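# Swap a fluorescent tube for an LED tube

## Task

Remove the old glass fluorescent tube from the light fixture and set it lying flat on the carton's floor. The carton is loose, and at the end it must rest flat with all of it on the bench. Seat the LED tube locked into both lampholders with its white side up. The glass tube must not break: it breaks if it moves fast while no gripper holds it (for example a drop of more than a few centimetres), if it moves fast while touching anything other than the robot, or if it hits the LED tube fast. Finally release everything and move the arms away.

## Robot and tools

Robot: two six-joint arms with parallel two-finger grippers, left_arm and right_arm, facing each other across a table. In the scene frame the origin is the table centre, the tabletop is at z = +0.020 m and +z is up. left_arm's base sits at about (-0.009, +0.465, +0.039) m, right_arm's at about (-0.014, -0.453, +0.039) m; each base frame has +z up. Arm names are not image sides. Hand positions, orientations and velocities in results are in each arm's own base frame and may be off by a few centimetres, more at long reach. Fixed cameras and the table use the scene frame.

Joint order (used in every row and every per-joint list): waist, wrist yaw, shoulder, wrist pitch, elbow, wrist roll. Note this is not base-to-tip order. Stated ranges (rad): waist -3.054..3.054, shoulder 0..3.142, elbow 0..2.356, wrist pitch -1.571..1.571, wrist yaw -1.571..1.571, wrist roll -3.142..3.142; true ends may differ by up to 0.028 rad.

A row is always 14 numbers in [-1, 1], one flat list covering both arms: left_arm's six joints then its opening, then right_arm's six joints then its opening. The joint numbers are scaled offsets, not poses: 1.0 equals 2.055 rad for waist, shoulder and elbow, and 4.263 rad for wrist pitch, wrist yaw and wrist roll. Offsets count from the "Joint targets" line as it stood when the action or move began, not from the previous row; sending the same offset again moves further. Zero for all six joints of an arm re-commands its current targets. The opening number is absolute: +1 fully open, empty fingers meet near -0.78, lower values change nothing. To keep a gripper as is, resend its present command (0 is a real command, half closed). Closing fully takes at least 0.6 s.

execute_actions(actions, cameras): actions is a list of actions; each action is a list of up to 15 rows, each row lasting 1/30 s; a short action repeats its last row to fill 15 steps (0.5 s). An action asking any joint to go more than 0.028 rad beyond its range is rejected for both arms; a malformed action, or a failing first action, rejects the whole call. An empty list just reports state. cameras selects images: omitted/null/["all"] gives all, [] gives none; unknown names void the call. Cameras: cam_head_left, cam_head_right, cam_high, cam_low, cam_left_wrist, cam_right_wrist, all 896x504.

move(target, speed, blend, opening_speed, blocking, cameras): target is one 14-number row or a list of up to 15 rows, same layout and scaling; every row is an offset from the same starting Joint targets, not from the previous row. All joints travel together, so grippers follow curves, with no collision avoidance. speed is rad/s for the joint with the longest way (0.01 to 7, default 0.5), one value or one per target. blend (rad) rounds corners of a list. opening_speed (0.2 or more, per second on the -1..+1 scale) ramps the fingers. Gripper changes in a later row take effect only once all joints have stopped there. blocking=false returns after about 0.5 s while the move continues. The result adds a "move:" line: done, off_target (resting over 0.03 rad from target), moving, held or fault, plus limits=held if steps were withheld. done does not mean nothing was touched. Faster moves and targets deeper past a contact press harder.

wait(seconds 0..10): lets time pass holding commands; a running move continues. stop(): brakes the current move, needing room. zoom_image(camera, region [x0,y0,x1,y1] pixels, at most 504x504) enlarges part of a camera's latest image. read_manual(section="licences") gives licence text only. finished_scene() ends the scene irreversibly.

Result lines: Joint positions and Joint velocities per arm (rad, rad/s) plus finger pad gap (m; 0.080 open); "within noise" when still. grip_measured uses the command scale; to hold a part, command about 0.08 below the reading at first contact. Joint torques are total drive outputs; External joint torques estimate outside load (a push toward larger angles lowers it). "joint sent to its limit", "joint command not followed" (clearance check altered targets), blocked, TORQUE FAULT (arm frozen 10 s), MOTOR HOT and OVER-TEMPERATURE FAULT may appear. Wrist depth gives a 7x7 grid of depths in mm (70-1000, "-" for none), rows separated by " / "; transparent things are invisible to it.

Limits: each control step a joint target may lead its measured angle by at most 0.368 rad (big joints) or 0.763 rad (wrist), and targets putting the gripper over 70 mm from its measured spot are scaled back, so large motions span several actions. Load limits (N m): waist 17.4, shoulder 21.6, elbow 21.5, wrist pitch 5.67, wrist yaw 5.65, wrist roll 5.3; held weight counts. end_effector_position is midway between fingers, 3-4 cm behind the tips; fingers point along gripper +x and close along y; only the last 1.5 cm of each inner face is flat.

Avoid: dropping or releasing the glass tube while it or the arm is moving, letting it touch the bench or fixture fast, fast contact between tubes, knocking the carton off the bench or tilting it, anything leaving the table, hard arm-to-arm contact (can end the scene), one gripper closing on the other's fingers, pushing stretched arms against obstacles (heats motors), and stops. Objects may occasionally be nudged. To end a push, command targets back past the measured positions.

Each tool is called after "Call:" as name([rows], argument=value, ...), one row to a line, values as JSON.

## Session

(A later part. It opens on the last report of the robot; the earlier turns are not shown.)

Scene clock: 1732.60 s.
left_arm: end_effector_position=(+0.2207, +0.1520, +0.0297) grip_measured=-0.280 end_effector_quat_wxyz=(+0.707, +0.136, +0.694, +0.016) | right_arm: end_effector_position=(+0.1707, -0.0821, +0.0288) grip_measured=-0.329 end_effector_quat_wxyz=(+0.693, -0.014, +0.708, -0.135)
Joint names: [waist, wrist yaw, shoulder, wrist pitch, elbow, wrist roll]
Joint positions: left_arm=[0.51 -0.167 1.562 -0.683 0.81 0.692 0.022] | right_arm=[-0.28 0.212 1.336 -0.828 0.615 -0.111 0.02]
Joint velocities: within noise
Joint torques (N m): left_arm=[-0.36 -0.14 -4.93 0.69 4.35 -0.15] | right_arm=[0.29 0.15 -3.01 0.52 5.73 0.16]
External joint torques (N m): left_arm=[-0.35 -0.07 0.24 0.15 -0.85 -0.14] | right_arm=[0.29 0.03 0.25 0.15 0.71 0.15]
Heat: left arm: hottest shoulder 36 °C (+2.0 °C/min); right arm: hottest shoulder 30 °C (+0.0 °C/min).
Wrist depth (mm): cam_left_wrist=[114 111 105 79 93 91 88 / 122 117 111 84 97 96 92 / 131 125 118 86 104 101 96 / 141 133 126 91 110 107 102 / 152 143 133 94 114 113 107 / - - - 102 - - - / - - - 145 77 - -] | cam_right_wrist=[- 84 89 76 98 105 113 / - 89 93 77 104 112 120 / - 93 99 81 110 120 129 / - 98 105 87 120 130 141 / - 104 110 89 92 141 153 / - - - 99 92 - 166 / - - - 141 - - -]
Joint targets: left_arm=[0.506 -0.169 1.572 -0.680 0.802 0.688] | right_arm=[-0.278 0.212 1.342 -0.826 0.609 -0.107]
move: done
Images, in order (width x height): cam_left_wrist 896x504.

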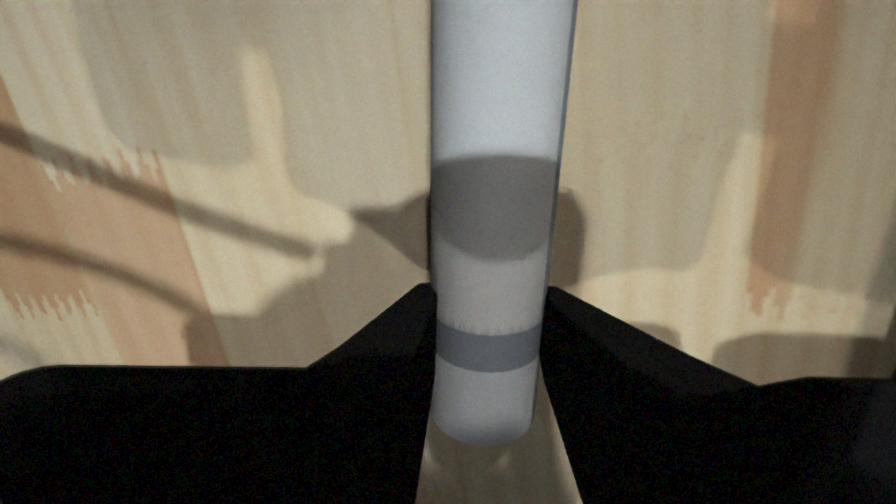

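Call:
move([
  [0,0,0,0,0,0,0.08, 0,0,0,0,0,0,-0.38],
  [-0.0145,-0.0009,0.0179,-0.0019,0.0258,-0.0070,0.08, 0,0,0,0,0,0,-0.38],
  [-0.0145,-0.0009,0.0179,-0.0019,0.0258,-0.0070,-0.35, 0,0,0,0,0,0,-0.38],
  [-0.0145,-0.0009,0.0179,-0.0019,0.0258,-0.0070,-0.35, 0,0,0,0,0,0,0.08],
  [-0.0145,-0.0009,0.0179,-0.0019,0.0258,-0.0070,-0.35, 0.0032,0,0.0256,0.0028,0.0253,0.0015,0.08],
], speed=[0.1,0.08,0.1,0.1,0.08], opening_speed=0.7, cameras=["cam_left_wrist", "cam_right_wrist"])

Scene clock: 1829.77 s.
left_arm: end_effector_position=(+0.2330, +0.1497, +0.0299) grip_measured=-0.280 end_effector_quat_wxyz=(+0.708, +0.135, +0.693, +0.015) | right_arm: end_effector_position=(+0.1813, -0.0840, +0.0279) grip_measured=+0.077 end_effector_quat_wxyz=(+0.692, -0.014, +0.709, -0.135)
Joint names: [waist, wrist yaw, shoulder, wrist pitch, elbow, wrist roll]
Joint positions: left_arm=[0.48 -0.168 1.598 -0.687 0.847 0.662 0.022] | right_arm=[-0.275 0.212 1.387 -0.815 0.65 -0.104 0.038]
Joint velocities: within noise
Joint torques (N m): left_arm=[-0.39 -0.27 -5.2 0.5 6.1 -0.14] | right_arm=[0.33 0.15 -3.57 0.45 7.31 0.17]
External joint torques (N m): left_arm=[-0.41 -0.19 0.25 -0.03 0.89 -0.13] | right_arm=[0.34 0.03 0 0.08 2.33 0.16]
Heat: left arm: hottest shoulder 34 °C (-1.0 °C/min); right arm: hottest elbow 30 °C (+0.0 °C/min).
Wrist depth (mm): cam_left_wrist=[114 110 104 80 93 91 88 / 121 117 111 83 97 96 92 / 130 124 117 85 103 101 96 / 139 133 126 91 110 107 102 / 151 142 132 95 102 112 107 / - - - 100 - - - / - - - 145 77 - -] | cam_right_wrist=[- 82 87 75 97 103 110 / - 87 92 75 102 110 118 / - 92 97 80 109 118 128 / - 97 103 85 117 127 138 / - 103 89 91 92 136 151 / - - - 99 87 - 166 / - - 130 135 148 - -]
Joint targets: left_arm=[0.476 -0.173 1.609 -0.688 0.855 0.658] | right_arm=[-0.271 0.212 1.394 -0.814 0.661 -0.100]
move: done
Images, in order (width x height): cam_left_wrist 896x504, cam_right_wrist 896x504.

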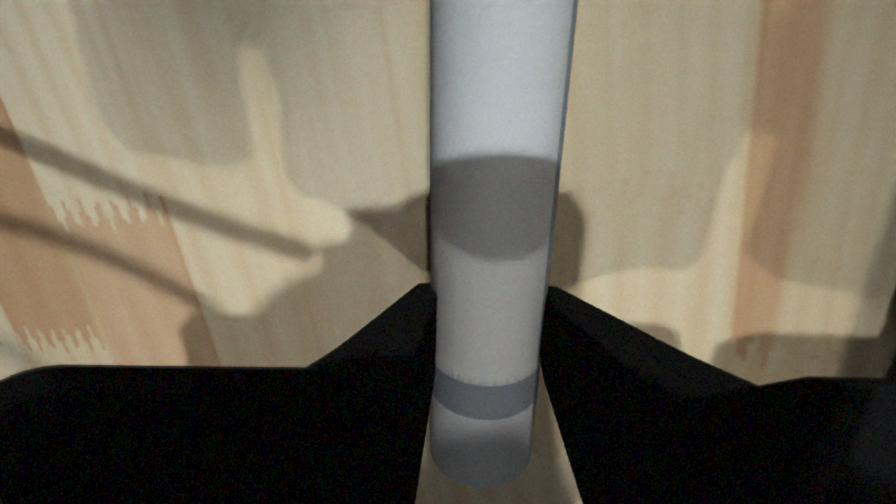

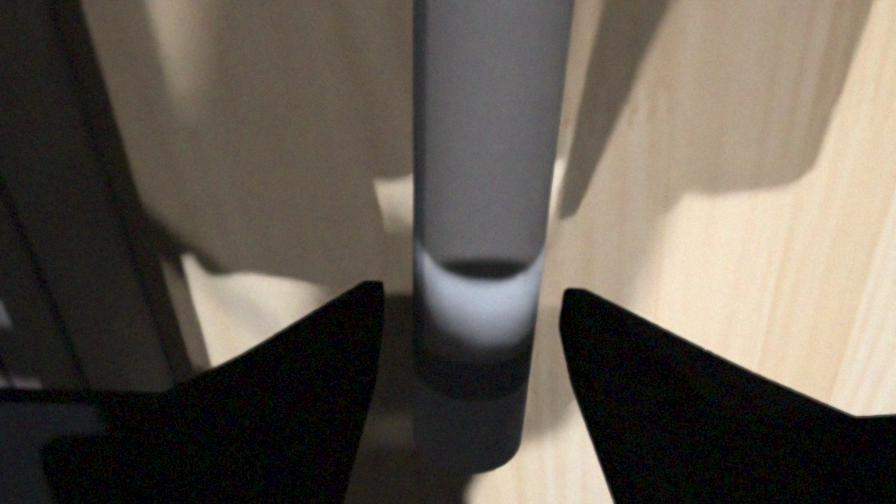

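Call:
move([
  [0,0,0,0,0,0,-0.35, 0,0,0,0,0,0,-0.38],
  [0.0564,0.0413,0.0526,-0.0424,0.0745,0.0248,-0.35, -0.0952,-0.0504,0.0093,-0.0117,0.0200,-0.0454,-0.38],
  [0.0564,0.0413,0.0526,-0.0424,0.0745,0.0248,0.22, -0.0952,-0.0504,0.0093,-0.0117,0.0200,-0.0454,-0.38],
  [0.0002,0,-0.0123,-0.0022,-0.0040,0,0.22, -0.0952,-0.0504,0.0093,-0.0117,0.0200,-0.0454,-0.38],
], speed=[0.1,0.15,0.1,0.2], opening_speed=0.6, cameras=["cam_left_wrist", "cam_right_wrist"])

Scene clock: 2006.23 s.
left_arm: end_effector_position=(+0.2331, +0.1495, +0.0318) grip_measured=+0.216 end_effector_quat_wxyz=(+0.707, +0.134, +0.694, +0.014) | right_arm: end_effector_position=(+0.1787, -0.0894, +0.0304) grip_measured=-0.325 end_effector_quat_wxyz=(+0.702, +0.061, +0.707, -0.060)
Joint names: [waist, wrist yaw, shoulder, wrist pitch, elbow, wrist roll]
Joint positions: left_arm=[0.48 -0.166 1.597 -0.7 0.855 0.663 0.045] | right_arm=[-0.463 0.001 1.408 -0.863 0.692 -0.292 0.02]
Joint velocities: within noise
Joint torques (N m): left_arm=[-0.29 -0.34 -8.29 0.67 4.35 -0.17] | right_arm=[-0.28 -0.1 -3.57 0.28 7.11 -0.03]
External joint torques (N m): left_arm=[-0.27 -0.27 -2.81 0.13 -0.9 -0.16] | right_arm=[-0.26 -0.09 0.22 -0.06 2.06 -0.03]
Heat: left arm: hottest shoulder 33 °C (+1.0 °C/min); right arm: hottest elbow 32 °C (+1.0 °C/min).
Wrist depth (mm): cam_left_wrist=[115 112 106 81 83 93 89 / 123 118 113 85 98 98 93 / 131 126 119 88 105 103 98 / 141 134 127 93 112 109 103 / 152 144 87 99 100 113 109 / - - - 107 103 - - / - - - 149 139 - -] | cam_right_wrist=[- 94 94 75 94 95 95 / - 98 100 76 98 101 101 / - 104 106 80 105 107 108 / - 110 113 85 112 114 115 / - 110 118 91 92 121 123 / - - - 99 92 - 130 / - - - 142 - - -]
Joint targets: left_arm=[0.477 -0.173 1.584 -0.697 0.847 0.658] | right_arm=[-0.467 -0.002 1.414 -0.863 0.702 -0.294]
move: done
Images, in order (width x height): cam_left_wrist 896x504, cam_right_wrist 896x504.

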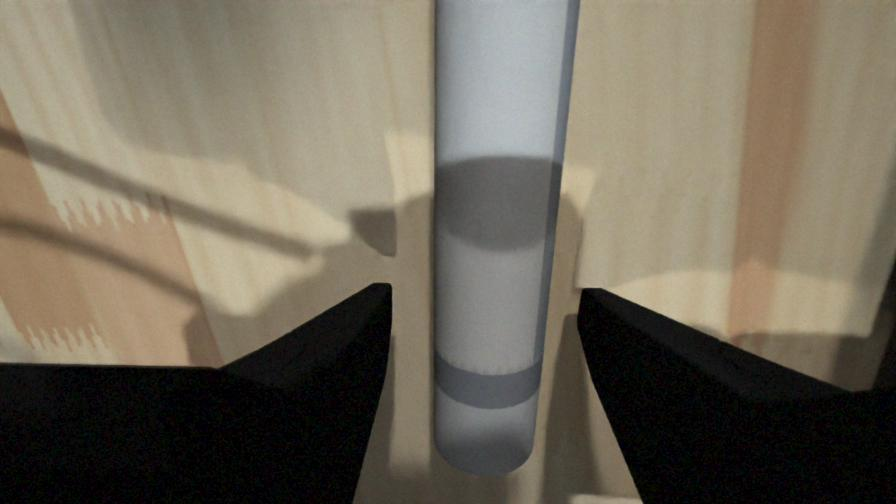

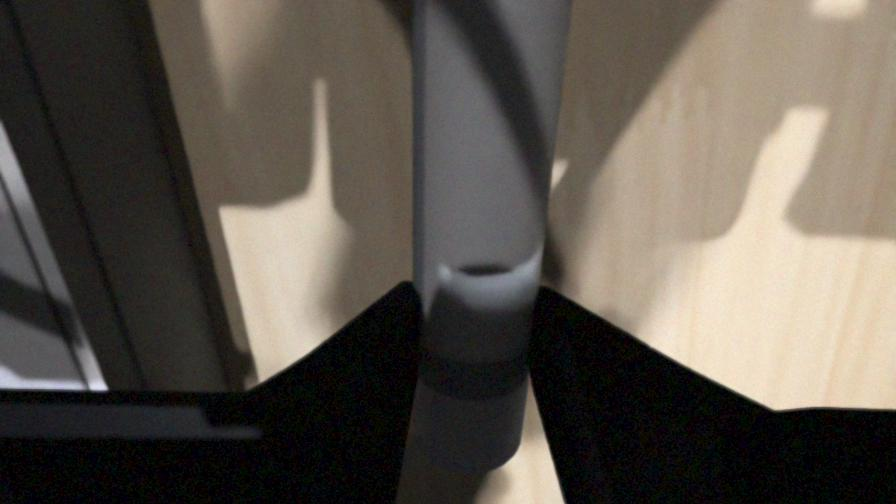

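Call:
zoom_image(camera="cam_left_wrist", region=[420, 60, 590, 240])

Scaled by 2.800 from the camera's 896x504 image, which has a finer 1280x720 frame.

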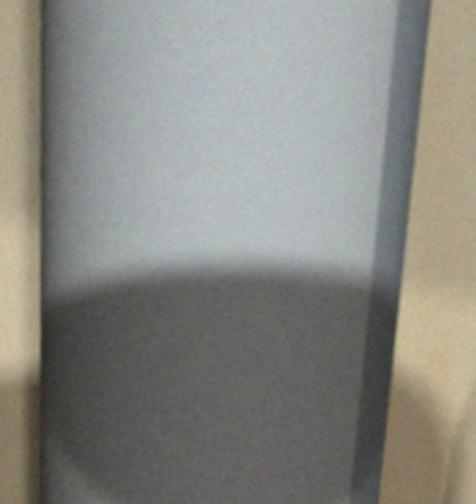

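Call:
move([
  [0,0,0.0124,0.0027,-0.0029,0,0.22, 0,0,0,0,0,0,-0.38],
  [0,0,0.0124,0.0027,-0.0029,0,-0.35, 0,0,0,0,0,0,-0.38],
], speed=[0.1,0.1], opening_speed=0.6, cameras=["cam_left_wrist"])

Call:
zoom_image(camera="cam_left_wrist", region=[420, 60, 590, 240])

Scene clock: 2038.97 s.
left_arm: end_effector_position=(+0.2333, +0.1497, +0.0301) grip_measured=-0.280 end_effector_quat_wxyz=(+0.708, +0.135, +0.693, +0.015) | right_arm: end_effector_position=(+0.1787, -0.0893, +0.0304) grip_measured=-0.325 end_effector_quat_wxyz=(+0.702, +0.061, +0.707, -0.060)
Joint names: [waist, wrist yaw, shoulder, wrist pitch, elbow, wrist roll]
Joint positions: left_arm=[0.48 -0.167 1.599 -0.689 0.849 0.662 0.022] | right_arm=[-0.463 0.001 1.408 -0.863 0.692 -0.292 0.02]
Joint velocities: within noise
Joint torques (N m): left_arm=[-0.37 -0.3 -5.21 0.69 4.32 -0.15] | right_arm=[-0.32 -0.13 -3.74 0.23 7.18 -0.08]
External joint torques (N m): left_arm=[-0.38 -0.22 0.29 0.12 -1 -0.14] | right_arm=[-0.34 -0.12 0.01 -0.07 2.22 -0.08]
Heat: left arm: hottest shoulder 36 °C (+4.0 °C/min); right arm: hottest elbow 34 °C (+3.0 °C/min).
Wrist depth (mm): cam_left_wrist=[115 111 105 79 93 91 88 / 122 117 111 84 97 97 92 / 130 124 118 86 104 101 97 / 140 133 126 91 110 107 102 / 151 143 133 96 103 113 108 / - - - 102 - - - / - - - 145 77 - -] | cam_right_wrist=[- 94 94 75 94 95 95 / - 98 100 76 98 100 101 / - 104 106 80 105 107 108 / - 110 113 86 112 114 114 / - 111 118 91 93 122 122 / - - - 99 92 - 130 / - - - 142 - - -]
Joint targets: left_arm=[0.477 -0.173 1.609 -0.686 0.841 0.658] | right_arm=[-0.467 -0.002 1.414 -0.863 0.702 -0.294]
move: done
Images, in order (width x height): cam_left_wrist 896x504.

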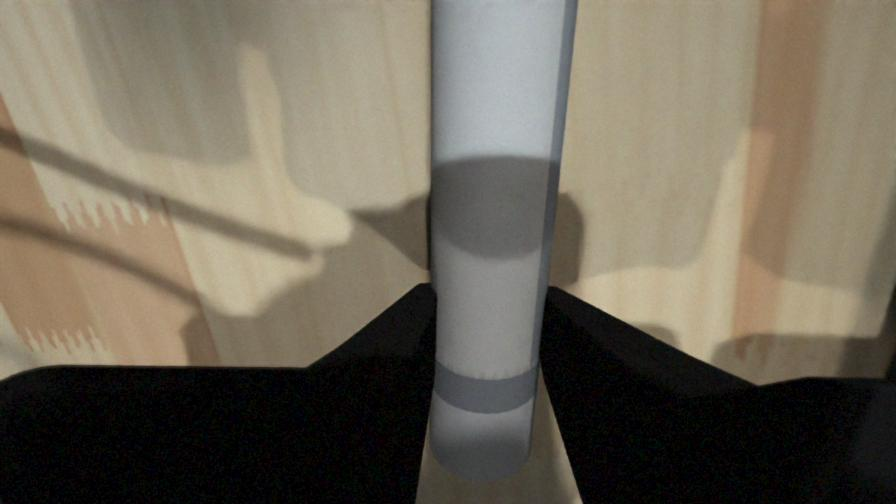

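Scaled by 2.800 from the camera's 896x504 image, which has a finer 1280x720 frame.

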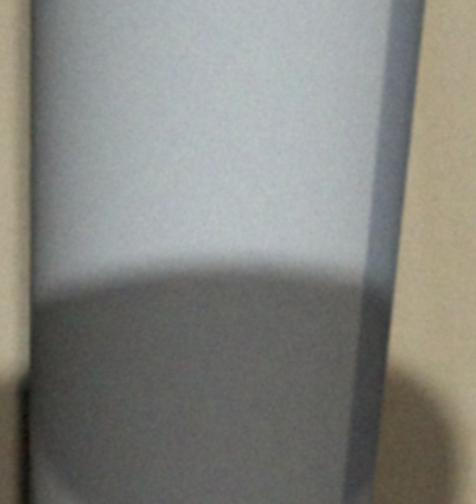

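Call:
move([
  [0.0531,0.0406,0.0161,-0.0856,0.1369,0.0235,-0.35, -0.0778,-0.0425,-0.0027,-0.0633,0.0864,-0.0397,-0.38],
  [0.0580,0.0763,0.0299,-0.1537,0.2217,0.0249,-0.35, -0.1025,-0.0830,0.0097,-0.1177,0.1511,-0.0626,-0.38],
  [0.0619,0.1117,0.0549,-0.1868,0.2427,0.0313,-0.35, -0.1190,-0.1198,0.0416,-0.1416,0.1567,-0.0883,-0.38],
  [0.0550,0.1486,0.0748,-0.1978,0.2123,0.0379,-0.35, -0.1166,-0.1552,0.0830,-0.1478,0.1257,-0.1138,-0.38],
], speed=0.3, blend=0.03)

Scene clock: 2156.60 s.
left_arm: end_effector_position=(+0.2250, +0.0743, +0.1204) grip_measured=-0.281 end_effector_quat_wxyz=(+0.660, -0.170, +0.687, -0.253) | right_arm: end_effector_position=(+0.1803, -0.0347, +0.1139) grip_measured=-0.325 end_effector_quat_wxyz=(+0.662, +0.318, +0.634, +0.243)
Joint names: [waist, wrist yaw, shoulder, wrist pitch, elbow, wrist roll]
Joint positions: left_arm=[0.595 0.443 1.752 -1.531 1.281 0.817 0.022] | right_arm=[-0.706 -0.647 1.577 -1.495 0.961 -0.776 0.02]
Joint velocities: within noise
Joint torques (N m): left_arm=[-0.45 1.02 -6.11 -0.17 4.43 0.13] | right_arm=[-0.03 -1.05 -4.21 -0.35 5.22 -0.12]
External joint torques (N m): left_arm=[-0.47 0.74 0.15 0.21 -0.43 0.1] | right_arm=[-0.05 -0.71 0.25 0.14 0.82 -0.09]
Heat: left arm: hottest shoulder 33 °C (+0.0 °C/min); right arm: hottest elbow 35 °C (+0.0 °C/min).
Wrist depth (mm): cam_left_wrist=[135 148 144 77 84 276 - / 140 155 156 82 208 296 - / 144 159 172 86 225 321 - / 151 167 183 90 246 437 - / 157 176 197 96 103 456 - / - - - 102 - - - / - - - 265 77 - -] | cam_right_wrist=[- - 273 - 136 129 131 / - - 294 76 84 137 137 / - - 314 80 150 152 139 / - - 404 85 154 160 144 / - 456 - 91 93 169 148 / 370 - - 99 92 - 152 / - - - 105 - - -]
Joint targets: left_arm=[0.590 0.460 1.763 -1.529 1.278 0.820] | right_arm=[-0.706 -0.664 1.584 -1.493 0.960 -0.779]
move: done

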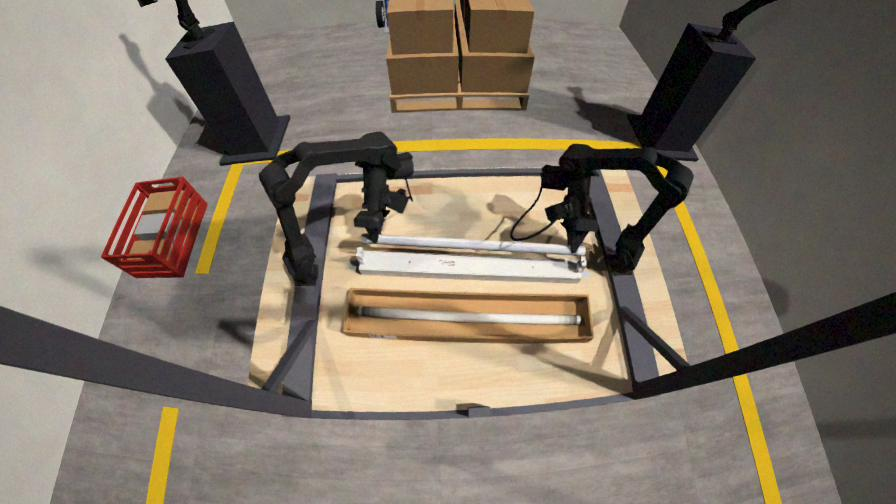

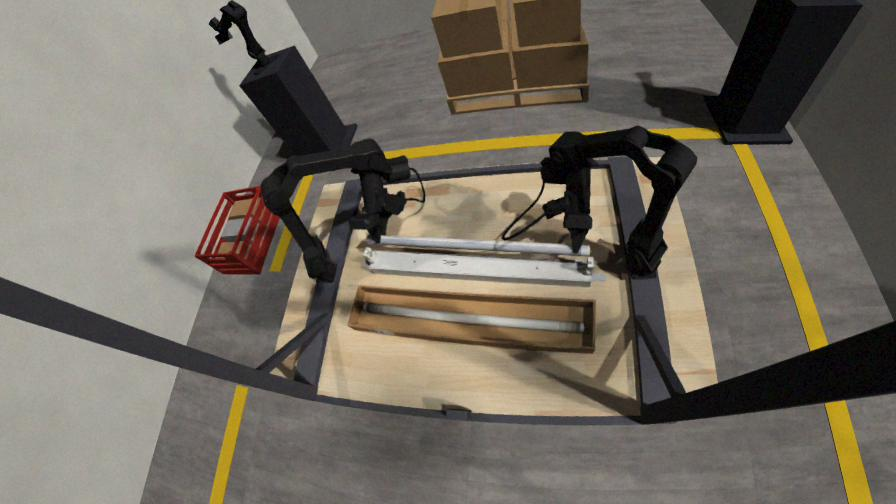

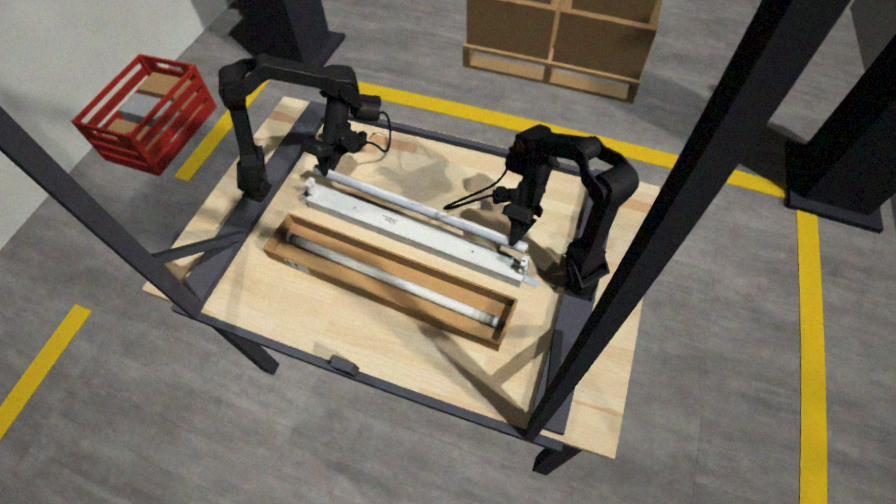

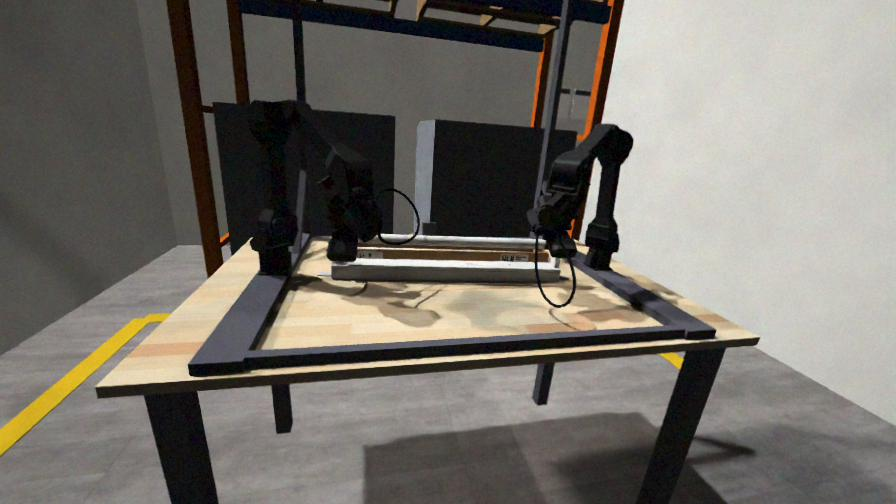

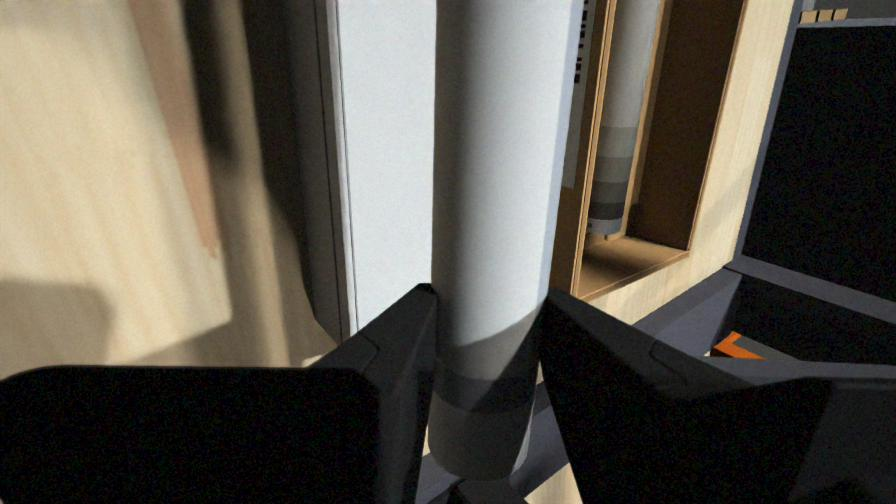

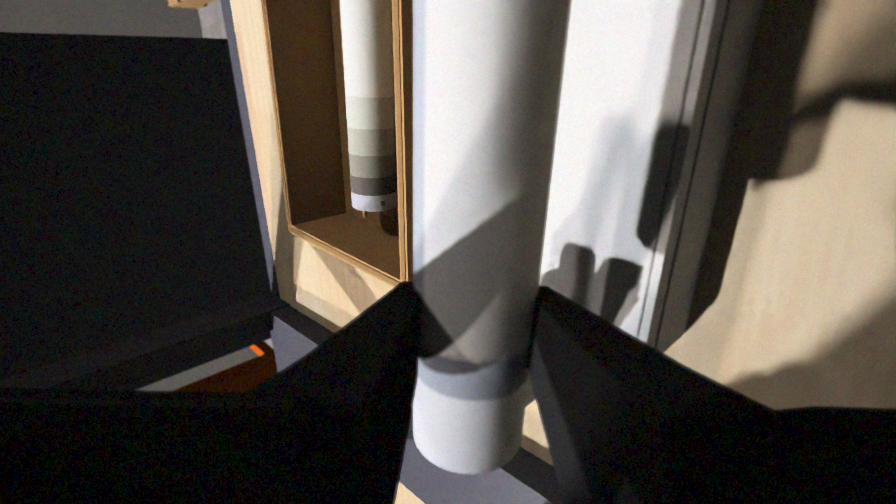

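Call:
move(target=[-0.0082,0.0292,0.0231,-0.0030,-0.0310,0.0091,-0.35, 0.0082,-0.0270,0.0429,-0.0017,-0.0245,-0.0220,-0.38], speed=0.15)

Call:
zoom_image(camera="cam_left_wrist", region=[380, 344, 600, 504])

Call:
zoom_image(camera="cam_right_wrist", region=[360, 344, 580, 504])

Call:
zoom_image(camera="cam_head_left", region=[340, 230, 400, 290])

Call:
zoom_image(camera="cam_head_left", region=[550, 230, 610, 290])

Scene clock: 2172.07 s.
left_arm: end_effector_position=(+0.2228, +0.0497, +0.1103) grip_measured=-0.281 end_effector_quat_wxyz=(+0.637, -0.228, +0.672, -0.302) | right_arm: end_effector_position=(+0.1822, -0.0169, +0.1050) grip_measured=-0.325 end_effector_quat_wxyz=(+0.638, +0.364, +0.609, +0.298)
Joint names: [waist, wrist yaw, shoulder, wrist pitch, elbow, wrist roll]
Joint positions: left_arm=[0.578 0.561 1.799 -1.545 1.215 0.856 0.022] | right_arm=[-0.691 -0.756 1.665 -1.504 0.908 -0.869 0.02]
Joint velocities: within noise
Joint torques (N m): left_arm=[-0.41 1.34 -5.99 -0.22 4.4 0.12] | right_arm=[0.11 -1.3 -4.26 -0.37 5.23 -0.14]
External joint torques (N m): left_arm=[-0.43 1.03 0.27 0.34 -0.12 0.08] | right_arm=[0.1 -0.96 0.31 0.3 1.34 -0.1]
Heat: left arm: hottest shoulder 34 °C (+1.0 °C/min); right arm: hottest elbow 33 °C (-2.0 °C/min).
Wrist depth (mm): cam_left_wrist=[124 116 139 78 82 - - / 127 121 136 81 274 - - / 133 139 143 86 293 - - / 139 147 151 90 306 - - / 142 155 149 95 103 - 405 / - - - 103 - - - / - - - 280 77 - -] | cam_right_wrist=[- - - - 77 117 99 / - - - 76 82 121 103 / - - - 80 145 126 119 / - - - 85 150 128 126 / - - - 91 93 131 134 / 363 - - 99 92 - 141 / - - - 105 - - -]
Joint targets: left_arm=[0.573 0.585 1.810 -1.542 1.214 0.859] | right_arm=[-0.690 -0.779 1.672 -1.501 0.910 -0.873]
move: done

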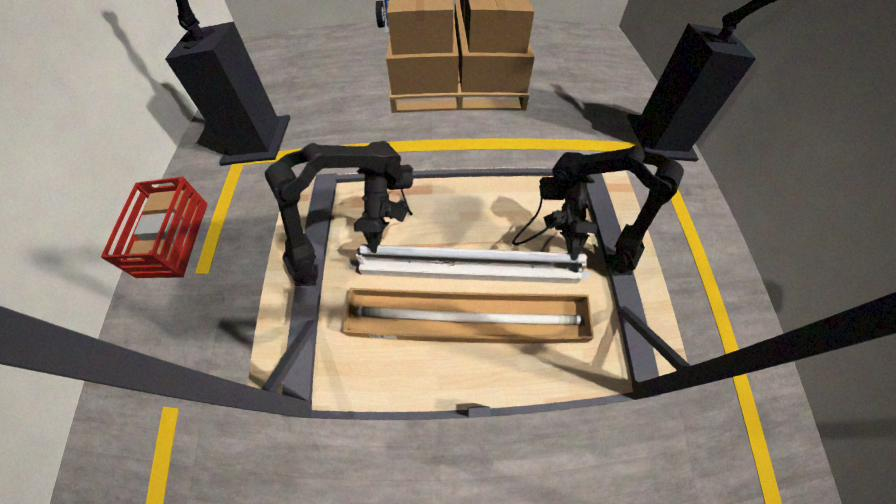

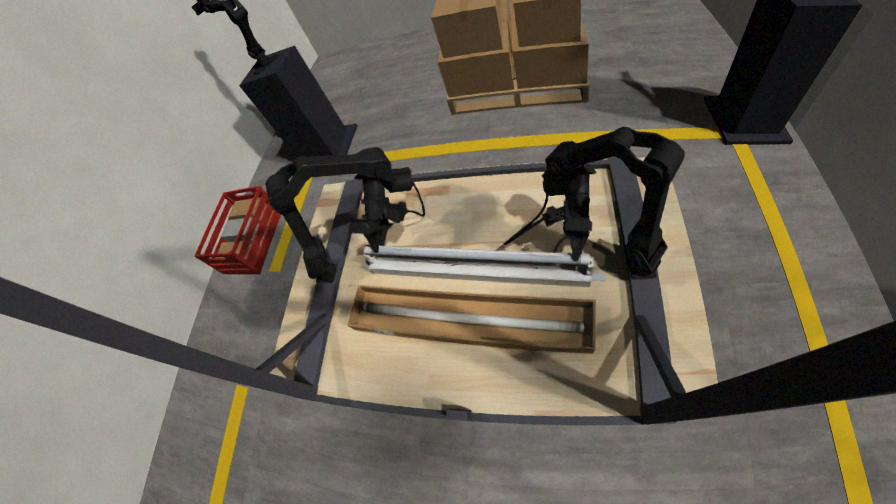

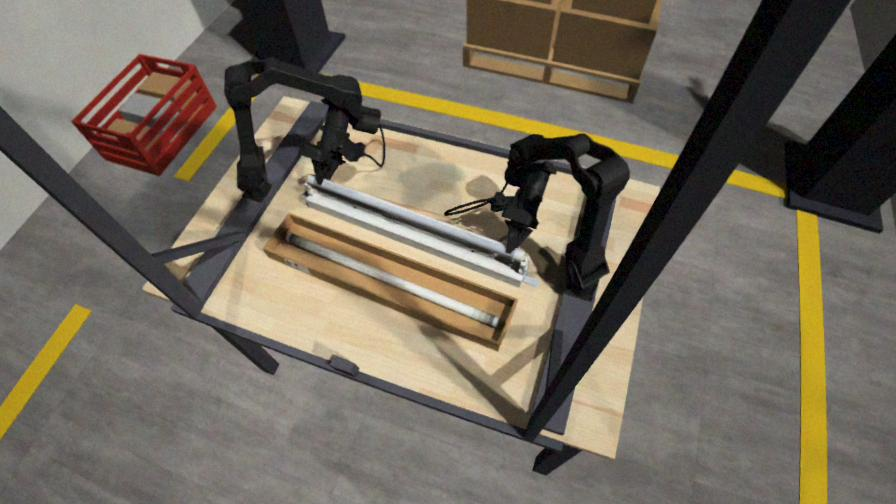

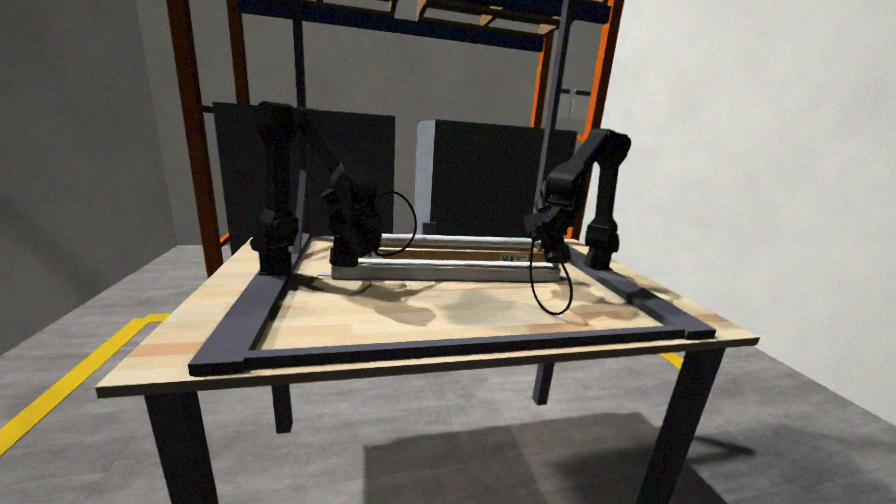

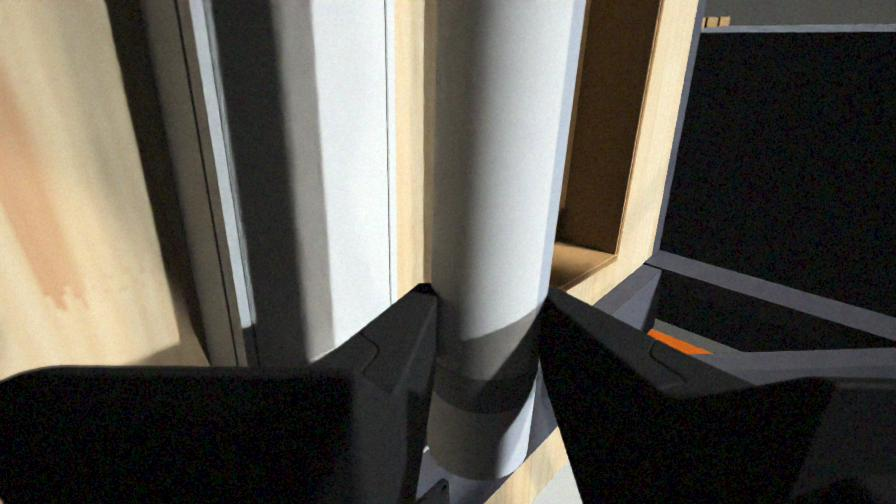

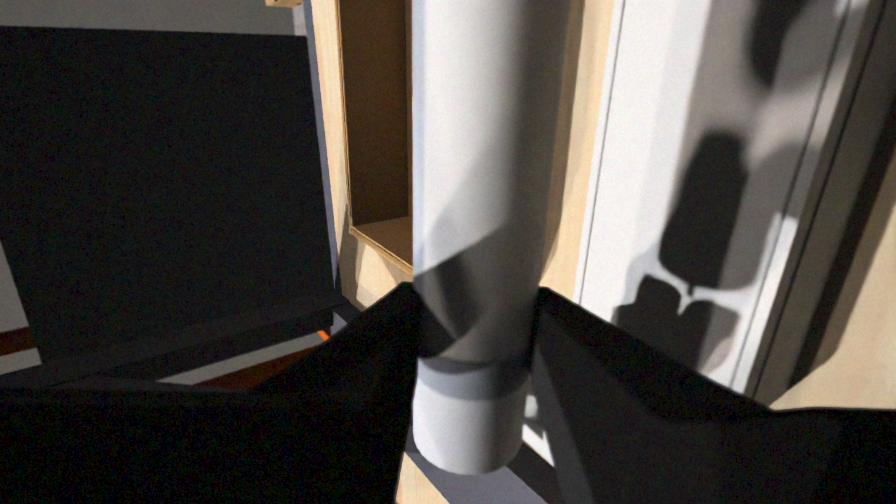

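Scaled by 2.291 from the camera's 896x504 image, which has a finer 1280x720 frame.

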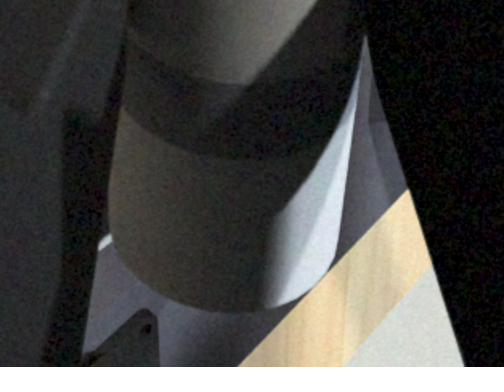

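Scaled by 2.291 from the camera's 896x504 image, which has a finer 1280x720 frame.

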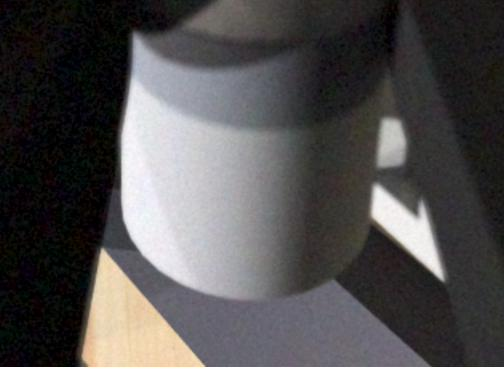

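Scaled by 8.400 from the camera's 896x504 image, which has a finer 1280x720 frame.

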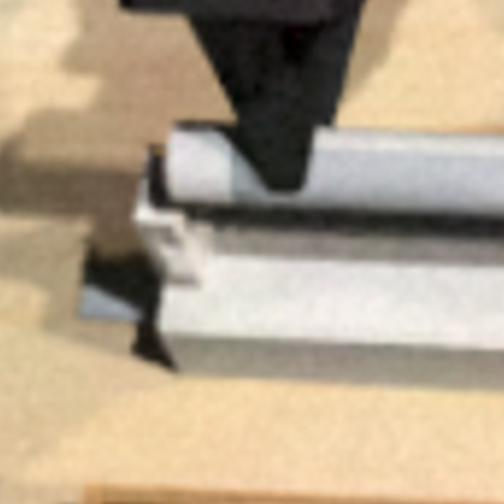

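Scaled by 8.400 from the camera's 896x504 image, which has a finer 1280x720 frame.

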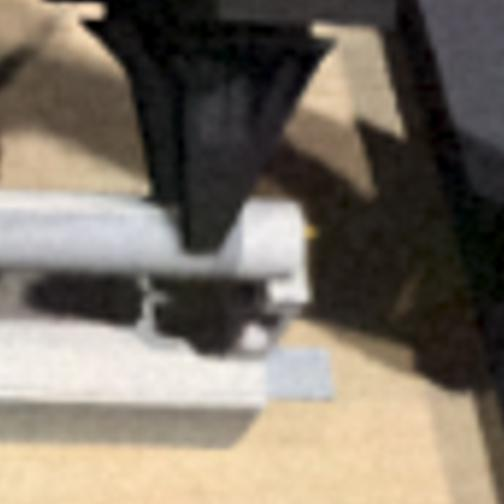

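Call:
move(target=[0,0,0.0135,0.0178,-0.0234,0,-0.35, 0,0,0.0209,0.0198,-0.0201,0,-0.38], speed=0.08)

Call:
zoom_image(camera="cam_head_left", region=[340, 230, 400, 290])

Call:
zoom_image(camera="cam_head_left", region=[550, 230, 610, 290])

Call:
zoom_image(camera="cam_head_right", region=[350, 230, 410, 290])

Call:
zoom_image(camera="cam_head_right", region=[560, 230, 620, 290])

Call:
zoom_image(camera="cam_high", region=[285, 165, 345, 225])

Call:
zoom_image(camera="cam_high", region=[490, 235, 550, 295])

Scene clock: 2250.43 s.
left_arm: end_effector_position=(+0.2224, +0.0506, +0.0908) grip_measured=-0.281 end_effector_quat_wxyz=(+0.637, -0.226, +0.672, -0.302) | right_arm: end_effector_position=(+0.1832, -0.0180, +0.0895) grip_measured=-0.325 end_effector_quat_wxyz=(+0.641, +0.366, +0.606, +0.297)
Joint names: [waist, wrist yaw, shoulder, wrist pitch, elbow, wrist roll]
Joint positions: left_arm=[0.58 0.557 1.826 -1.471 1.168 0.859 0.022] | right_arm=[-0.697 -0.761 1.7 -1.434 0.875 -0.871 0.02]
Joint velocities: within noise
Joint torques (N m): left_arm=[-0.67 1.52 -5.97 -0.12 4.02 0.02] | right_arm=[0.67 -1.09 -3.45 0.56 3.84 -0.14]
External joint torques (N m): left_arm=[-0.65 1.2 0.34 0.45 -0.34 -0.01] | right_arm=[0.65 -0.74 1.21 1.21 0.09 -0.1]
Heat: left arm: hottest shoulder 33 °C (+0.0 °C/min); right arm: hottest elbow 30 °C (-1.0 °C/min).
Wrist depth (mm): cam_left_wrist=[110 111 113 79 204 374 - / 112 116 114 82 218 419 - / 118 126 117 86 237 - - / 122 133 124 91 267 484 - / 126 142 125 95 101 - 412 / - - - 103 - - - / - - - 123 77 - -] | cam_right_wrist=[- - 263 72 116 109 97 / - - 421 77 120 107 96 / - - - 80 130 108 111 / - - - 85 134 114 117 / - - - 91 93 119 125 / 372 - - 98 92 - 128 / - - - 104 - - -]
Joint targets: left_arm=[0.573 0.585 1.838 -1.466 1.166 0.859] | right_arm=[-0.690 -0.779 1.715 -1.416 0.868 -0.873]
move: done

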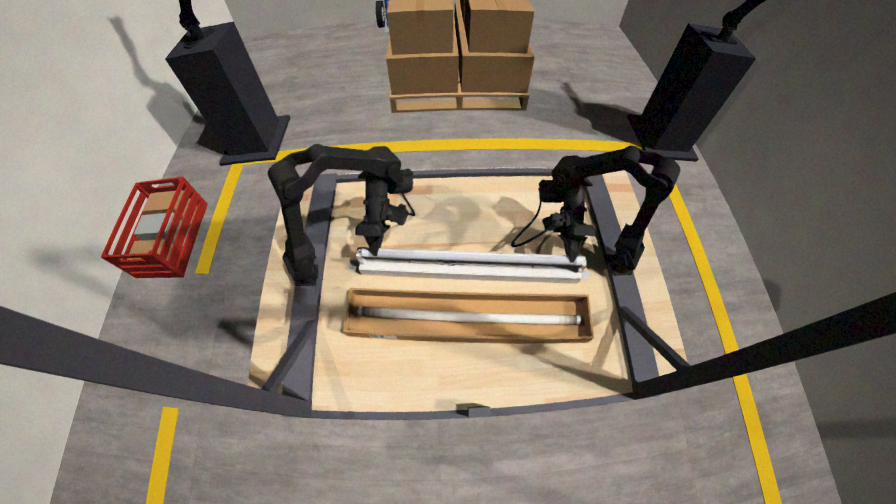

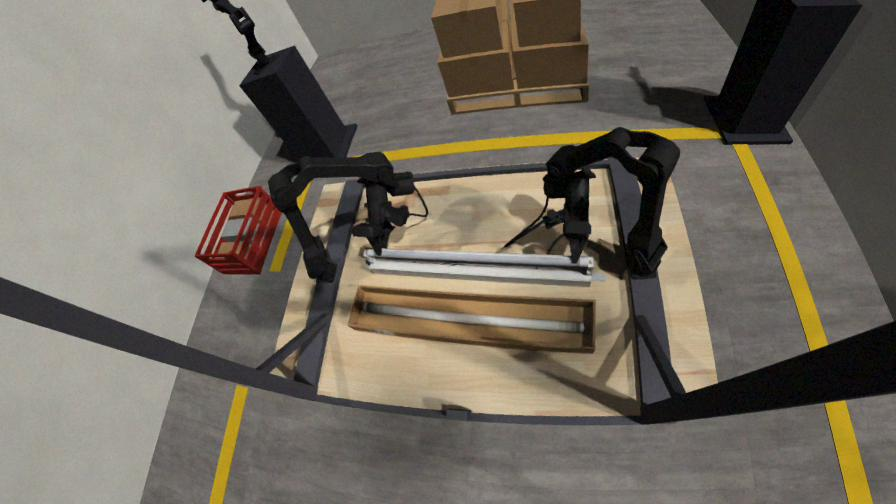

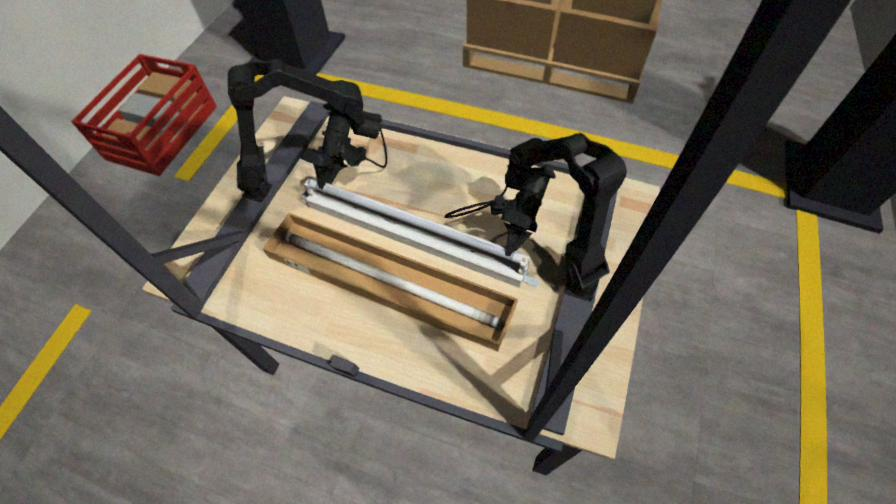

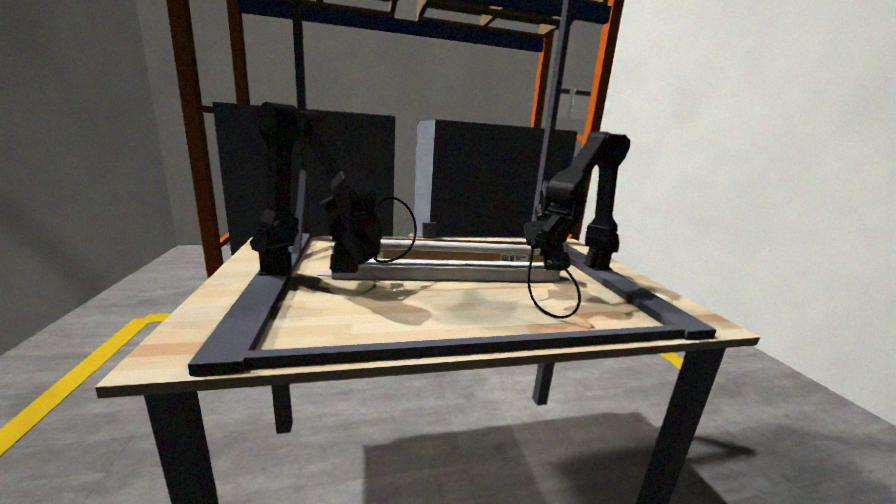

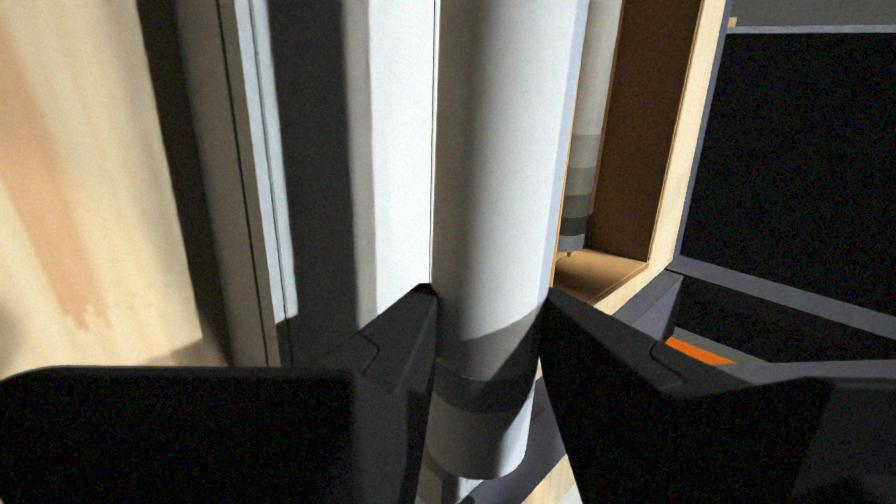

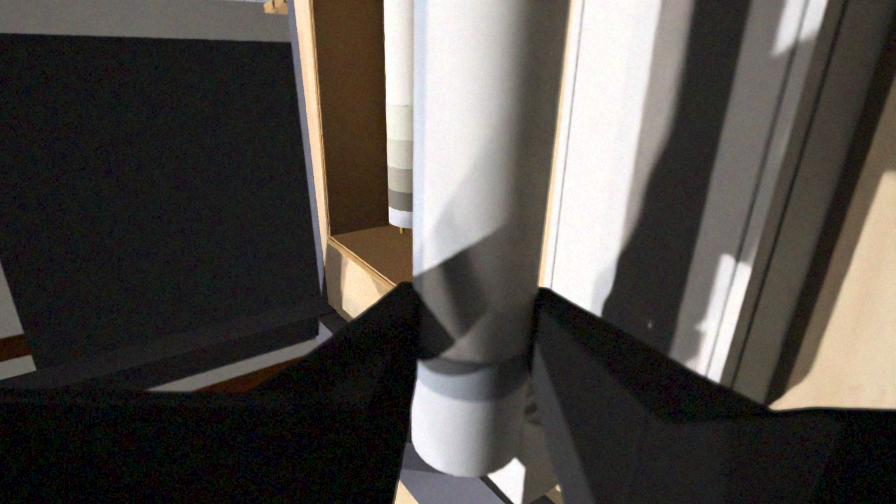

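Scaled by 8.400 from the camera's 896x504 image, which has a finer 1280x720 frame.

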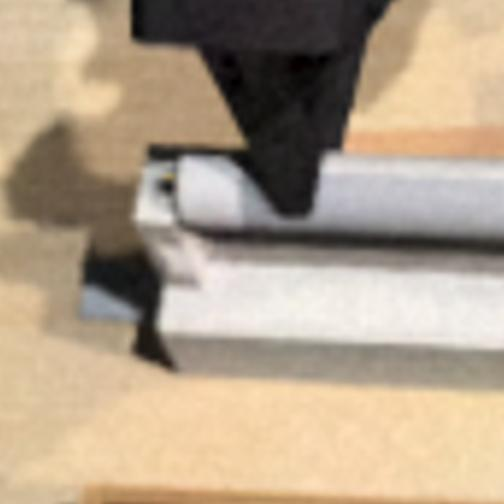

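Scaled by 8.400 from the camera's 896x504 image, which has a finer 1280x720 frame.

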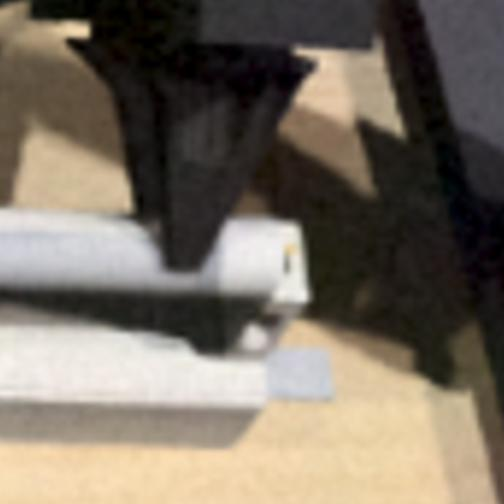

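Scaled by 8.400 from the camera's 896x504 image, which has a finer 1280x720 frame.

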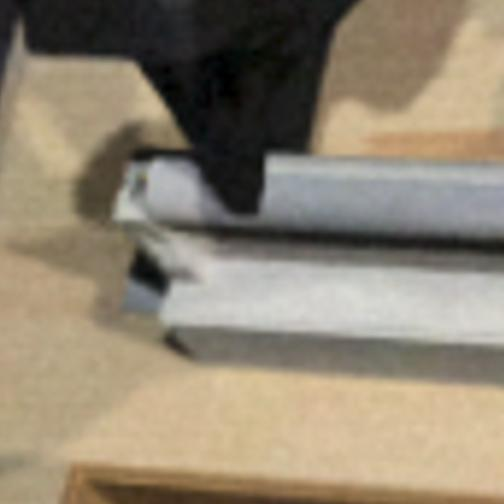

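Scaled by 8.400 from the camera's 896x504 image, which has a finer 1280x720 frame.

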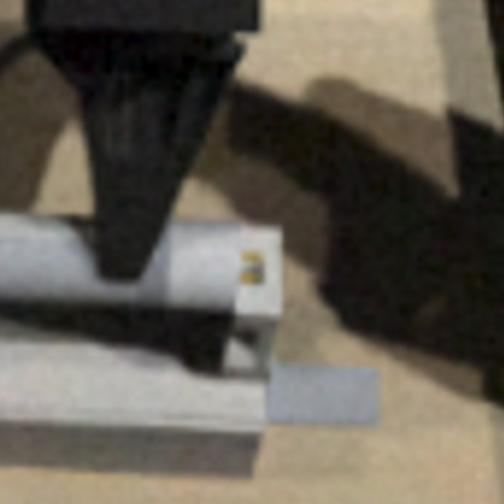

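Scaled by 8.400 from the camera's 896x504 image, which has a finer 1280x720 frame.

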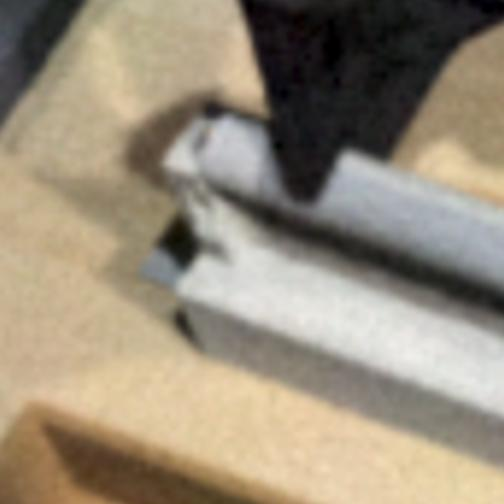

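Scaled by 8.400 from the camera's 896x504 image, which has a finer 1280x720 frame.

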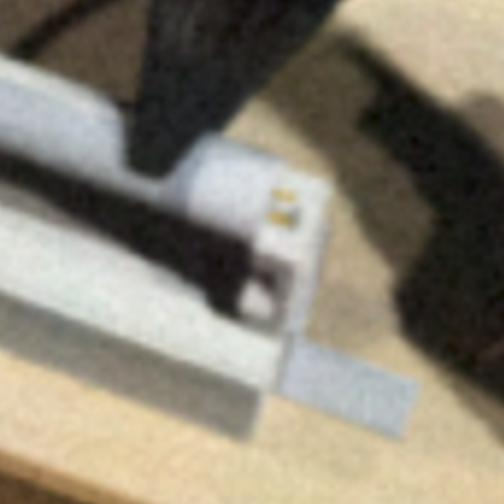

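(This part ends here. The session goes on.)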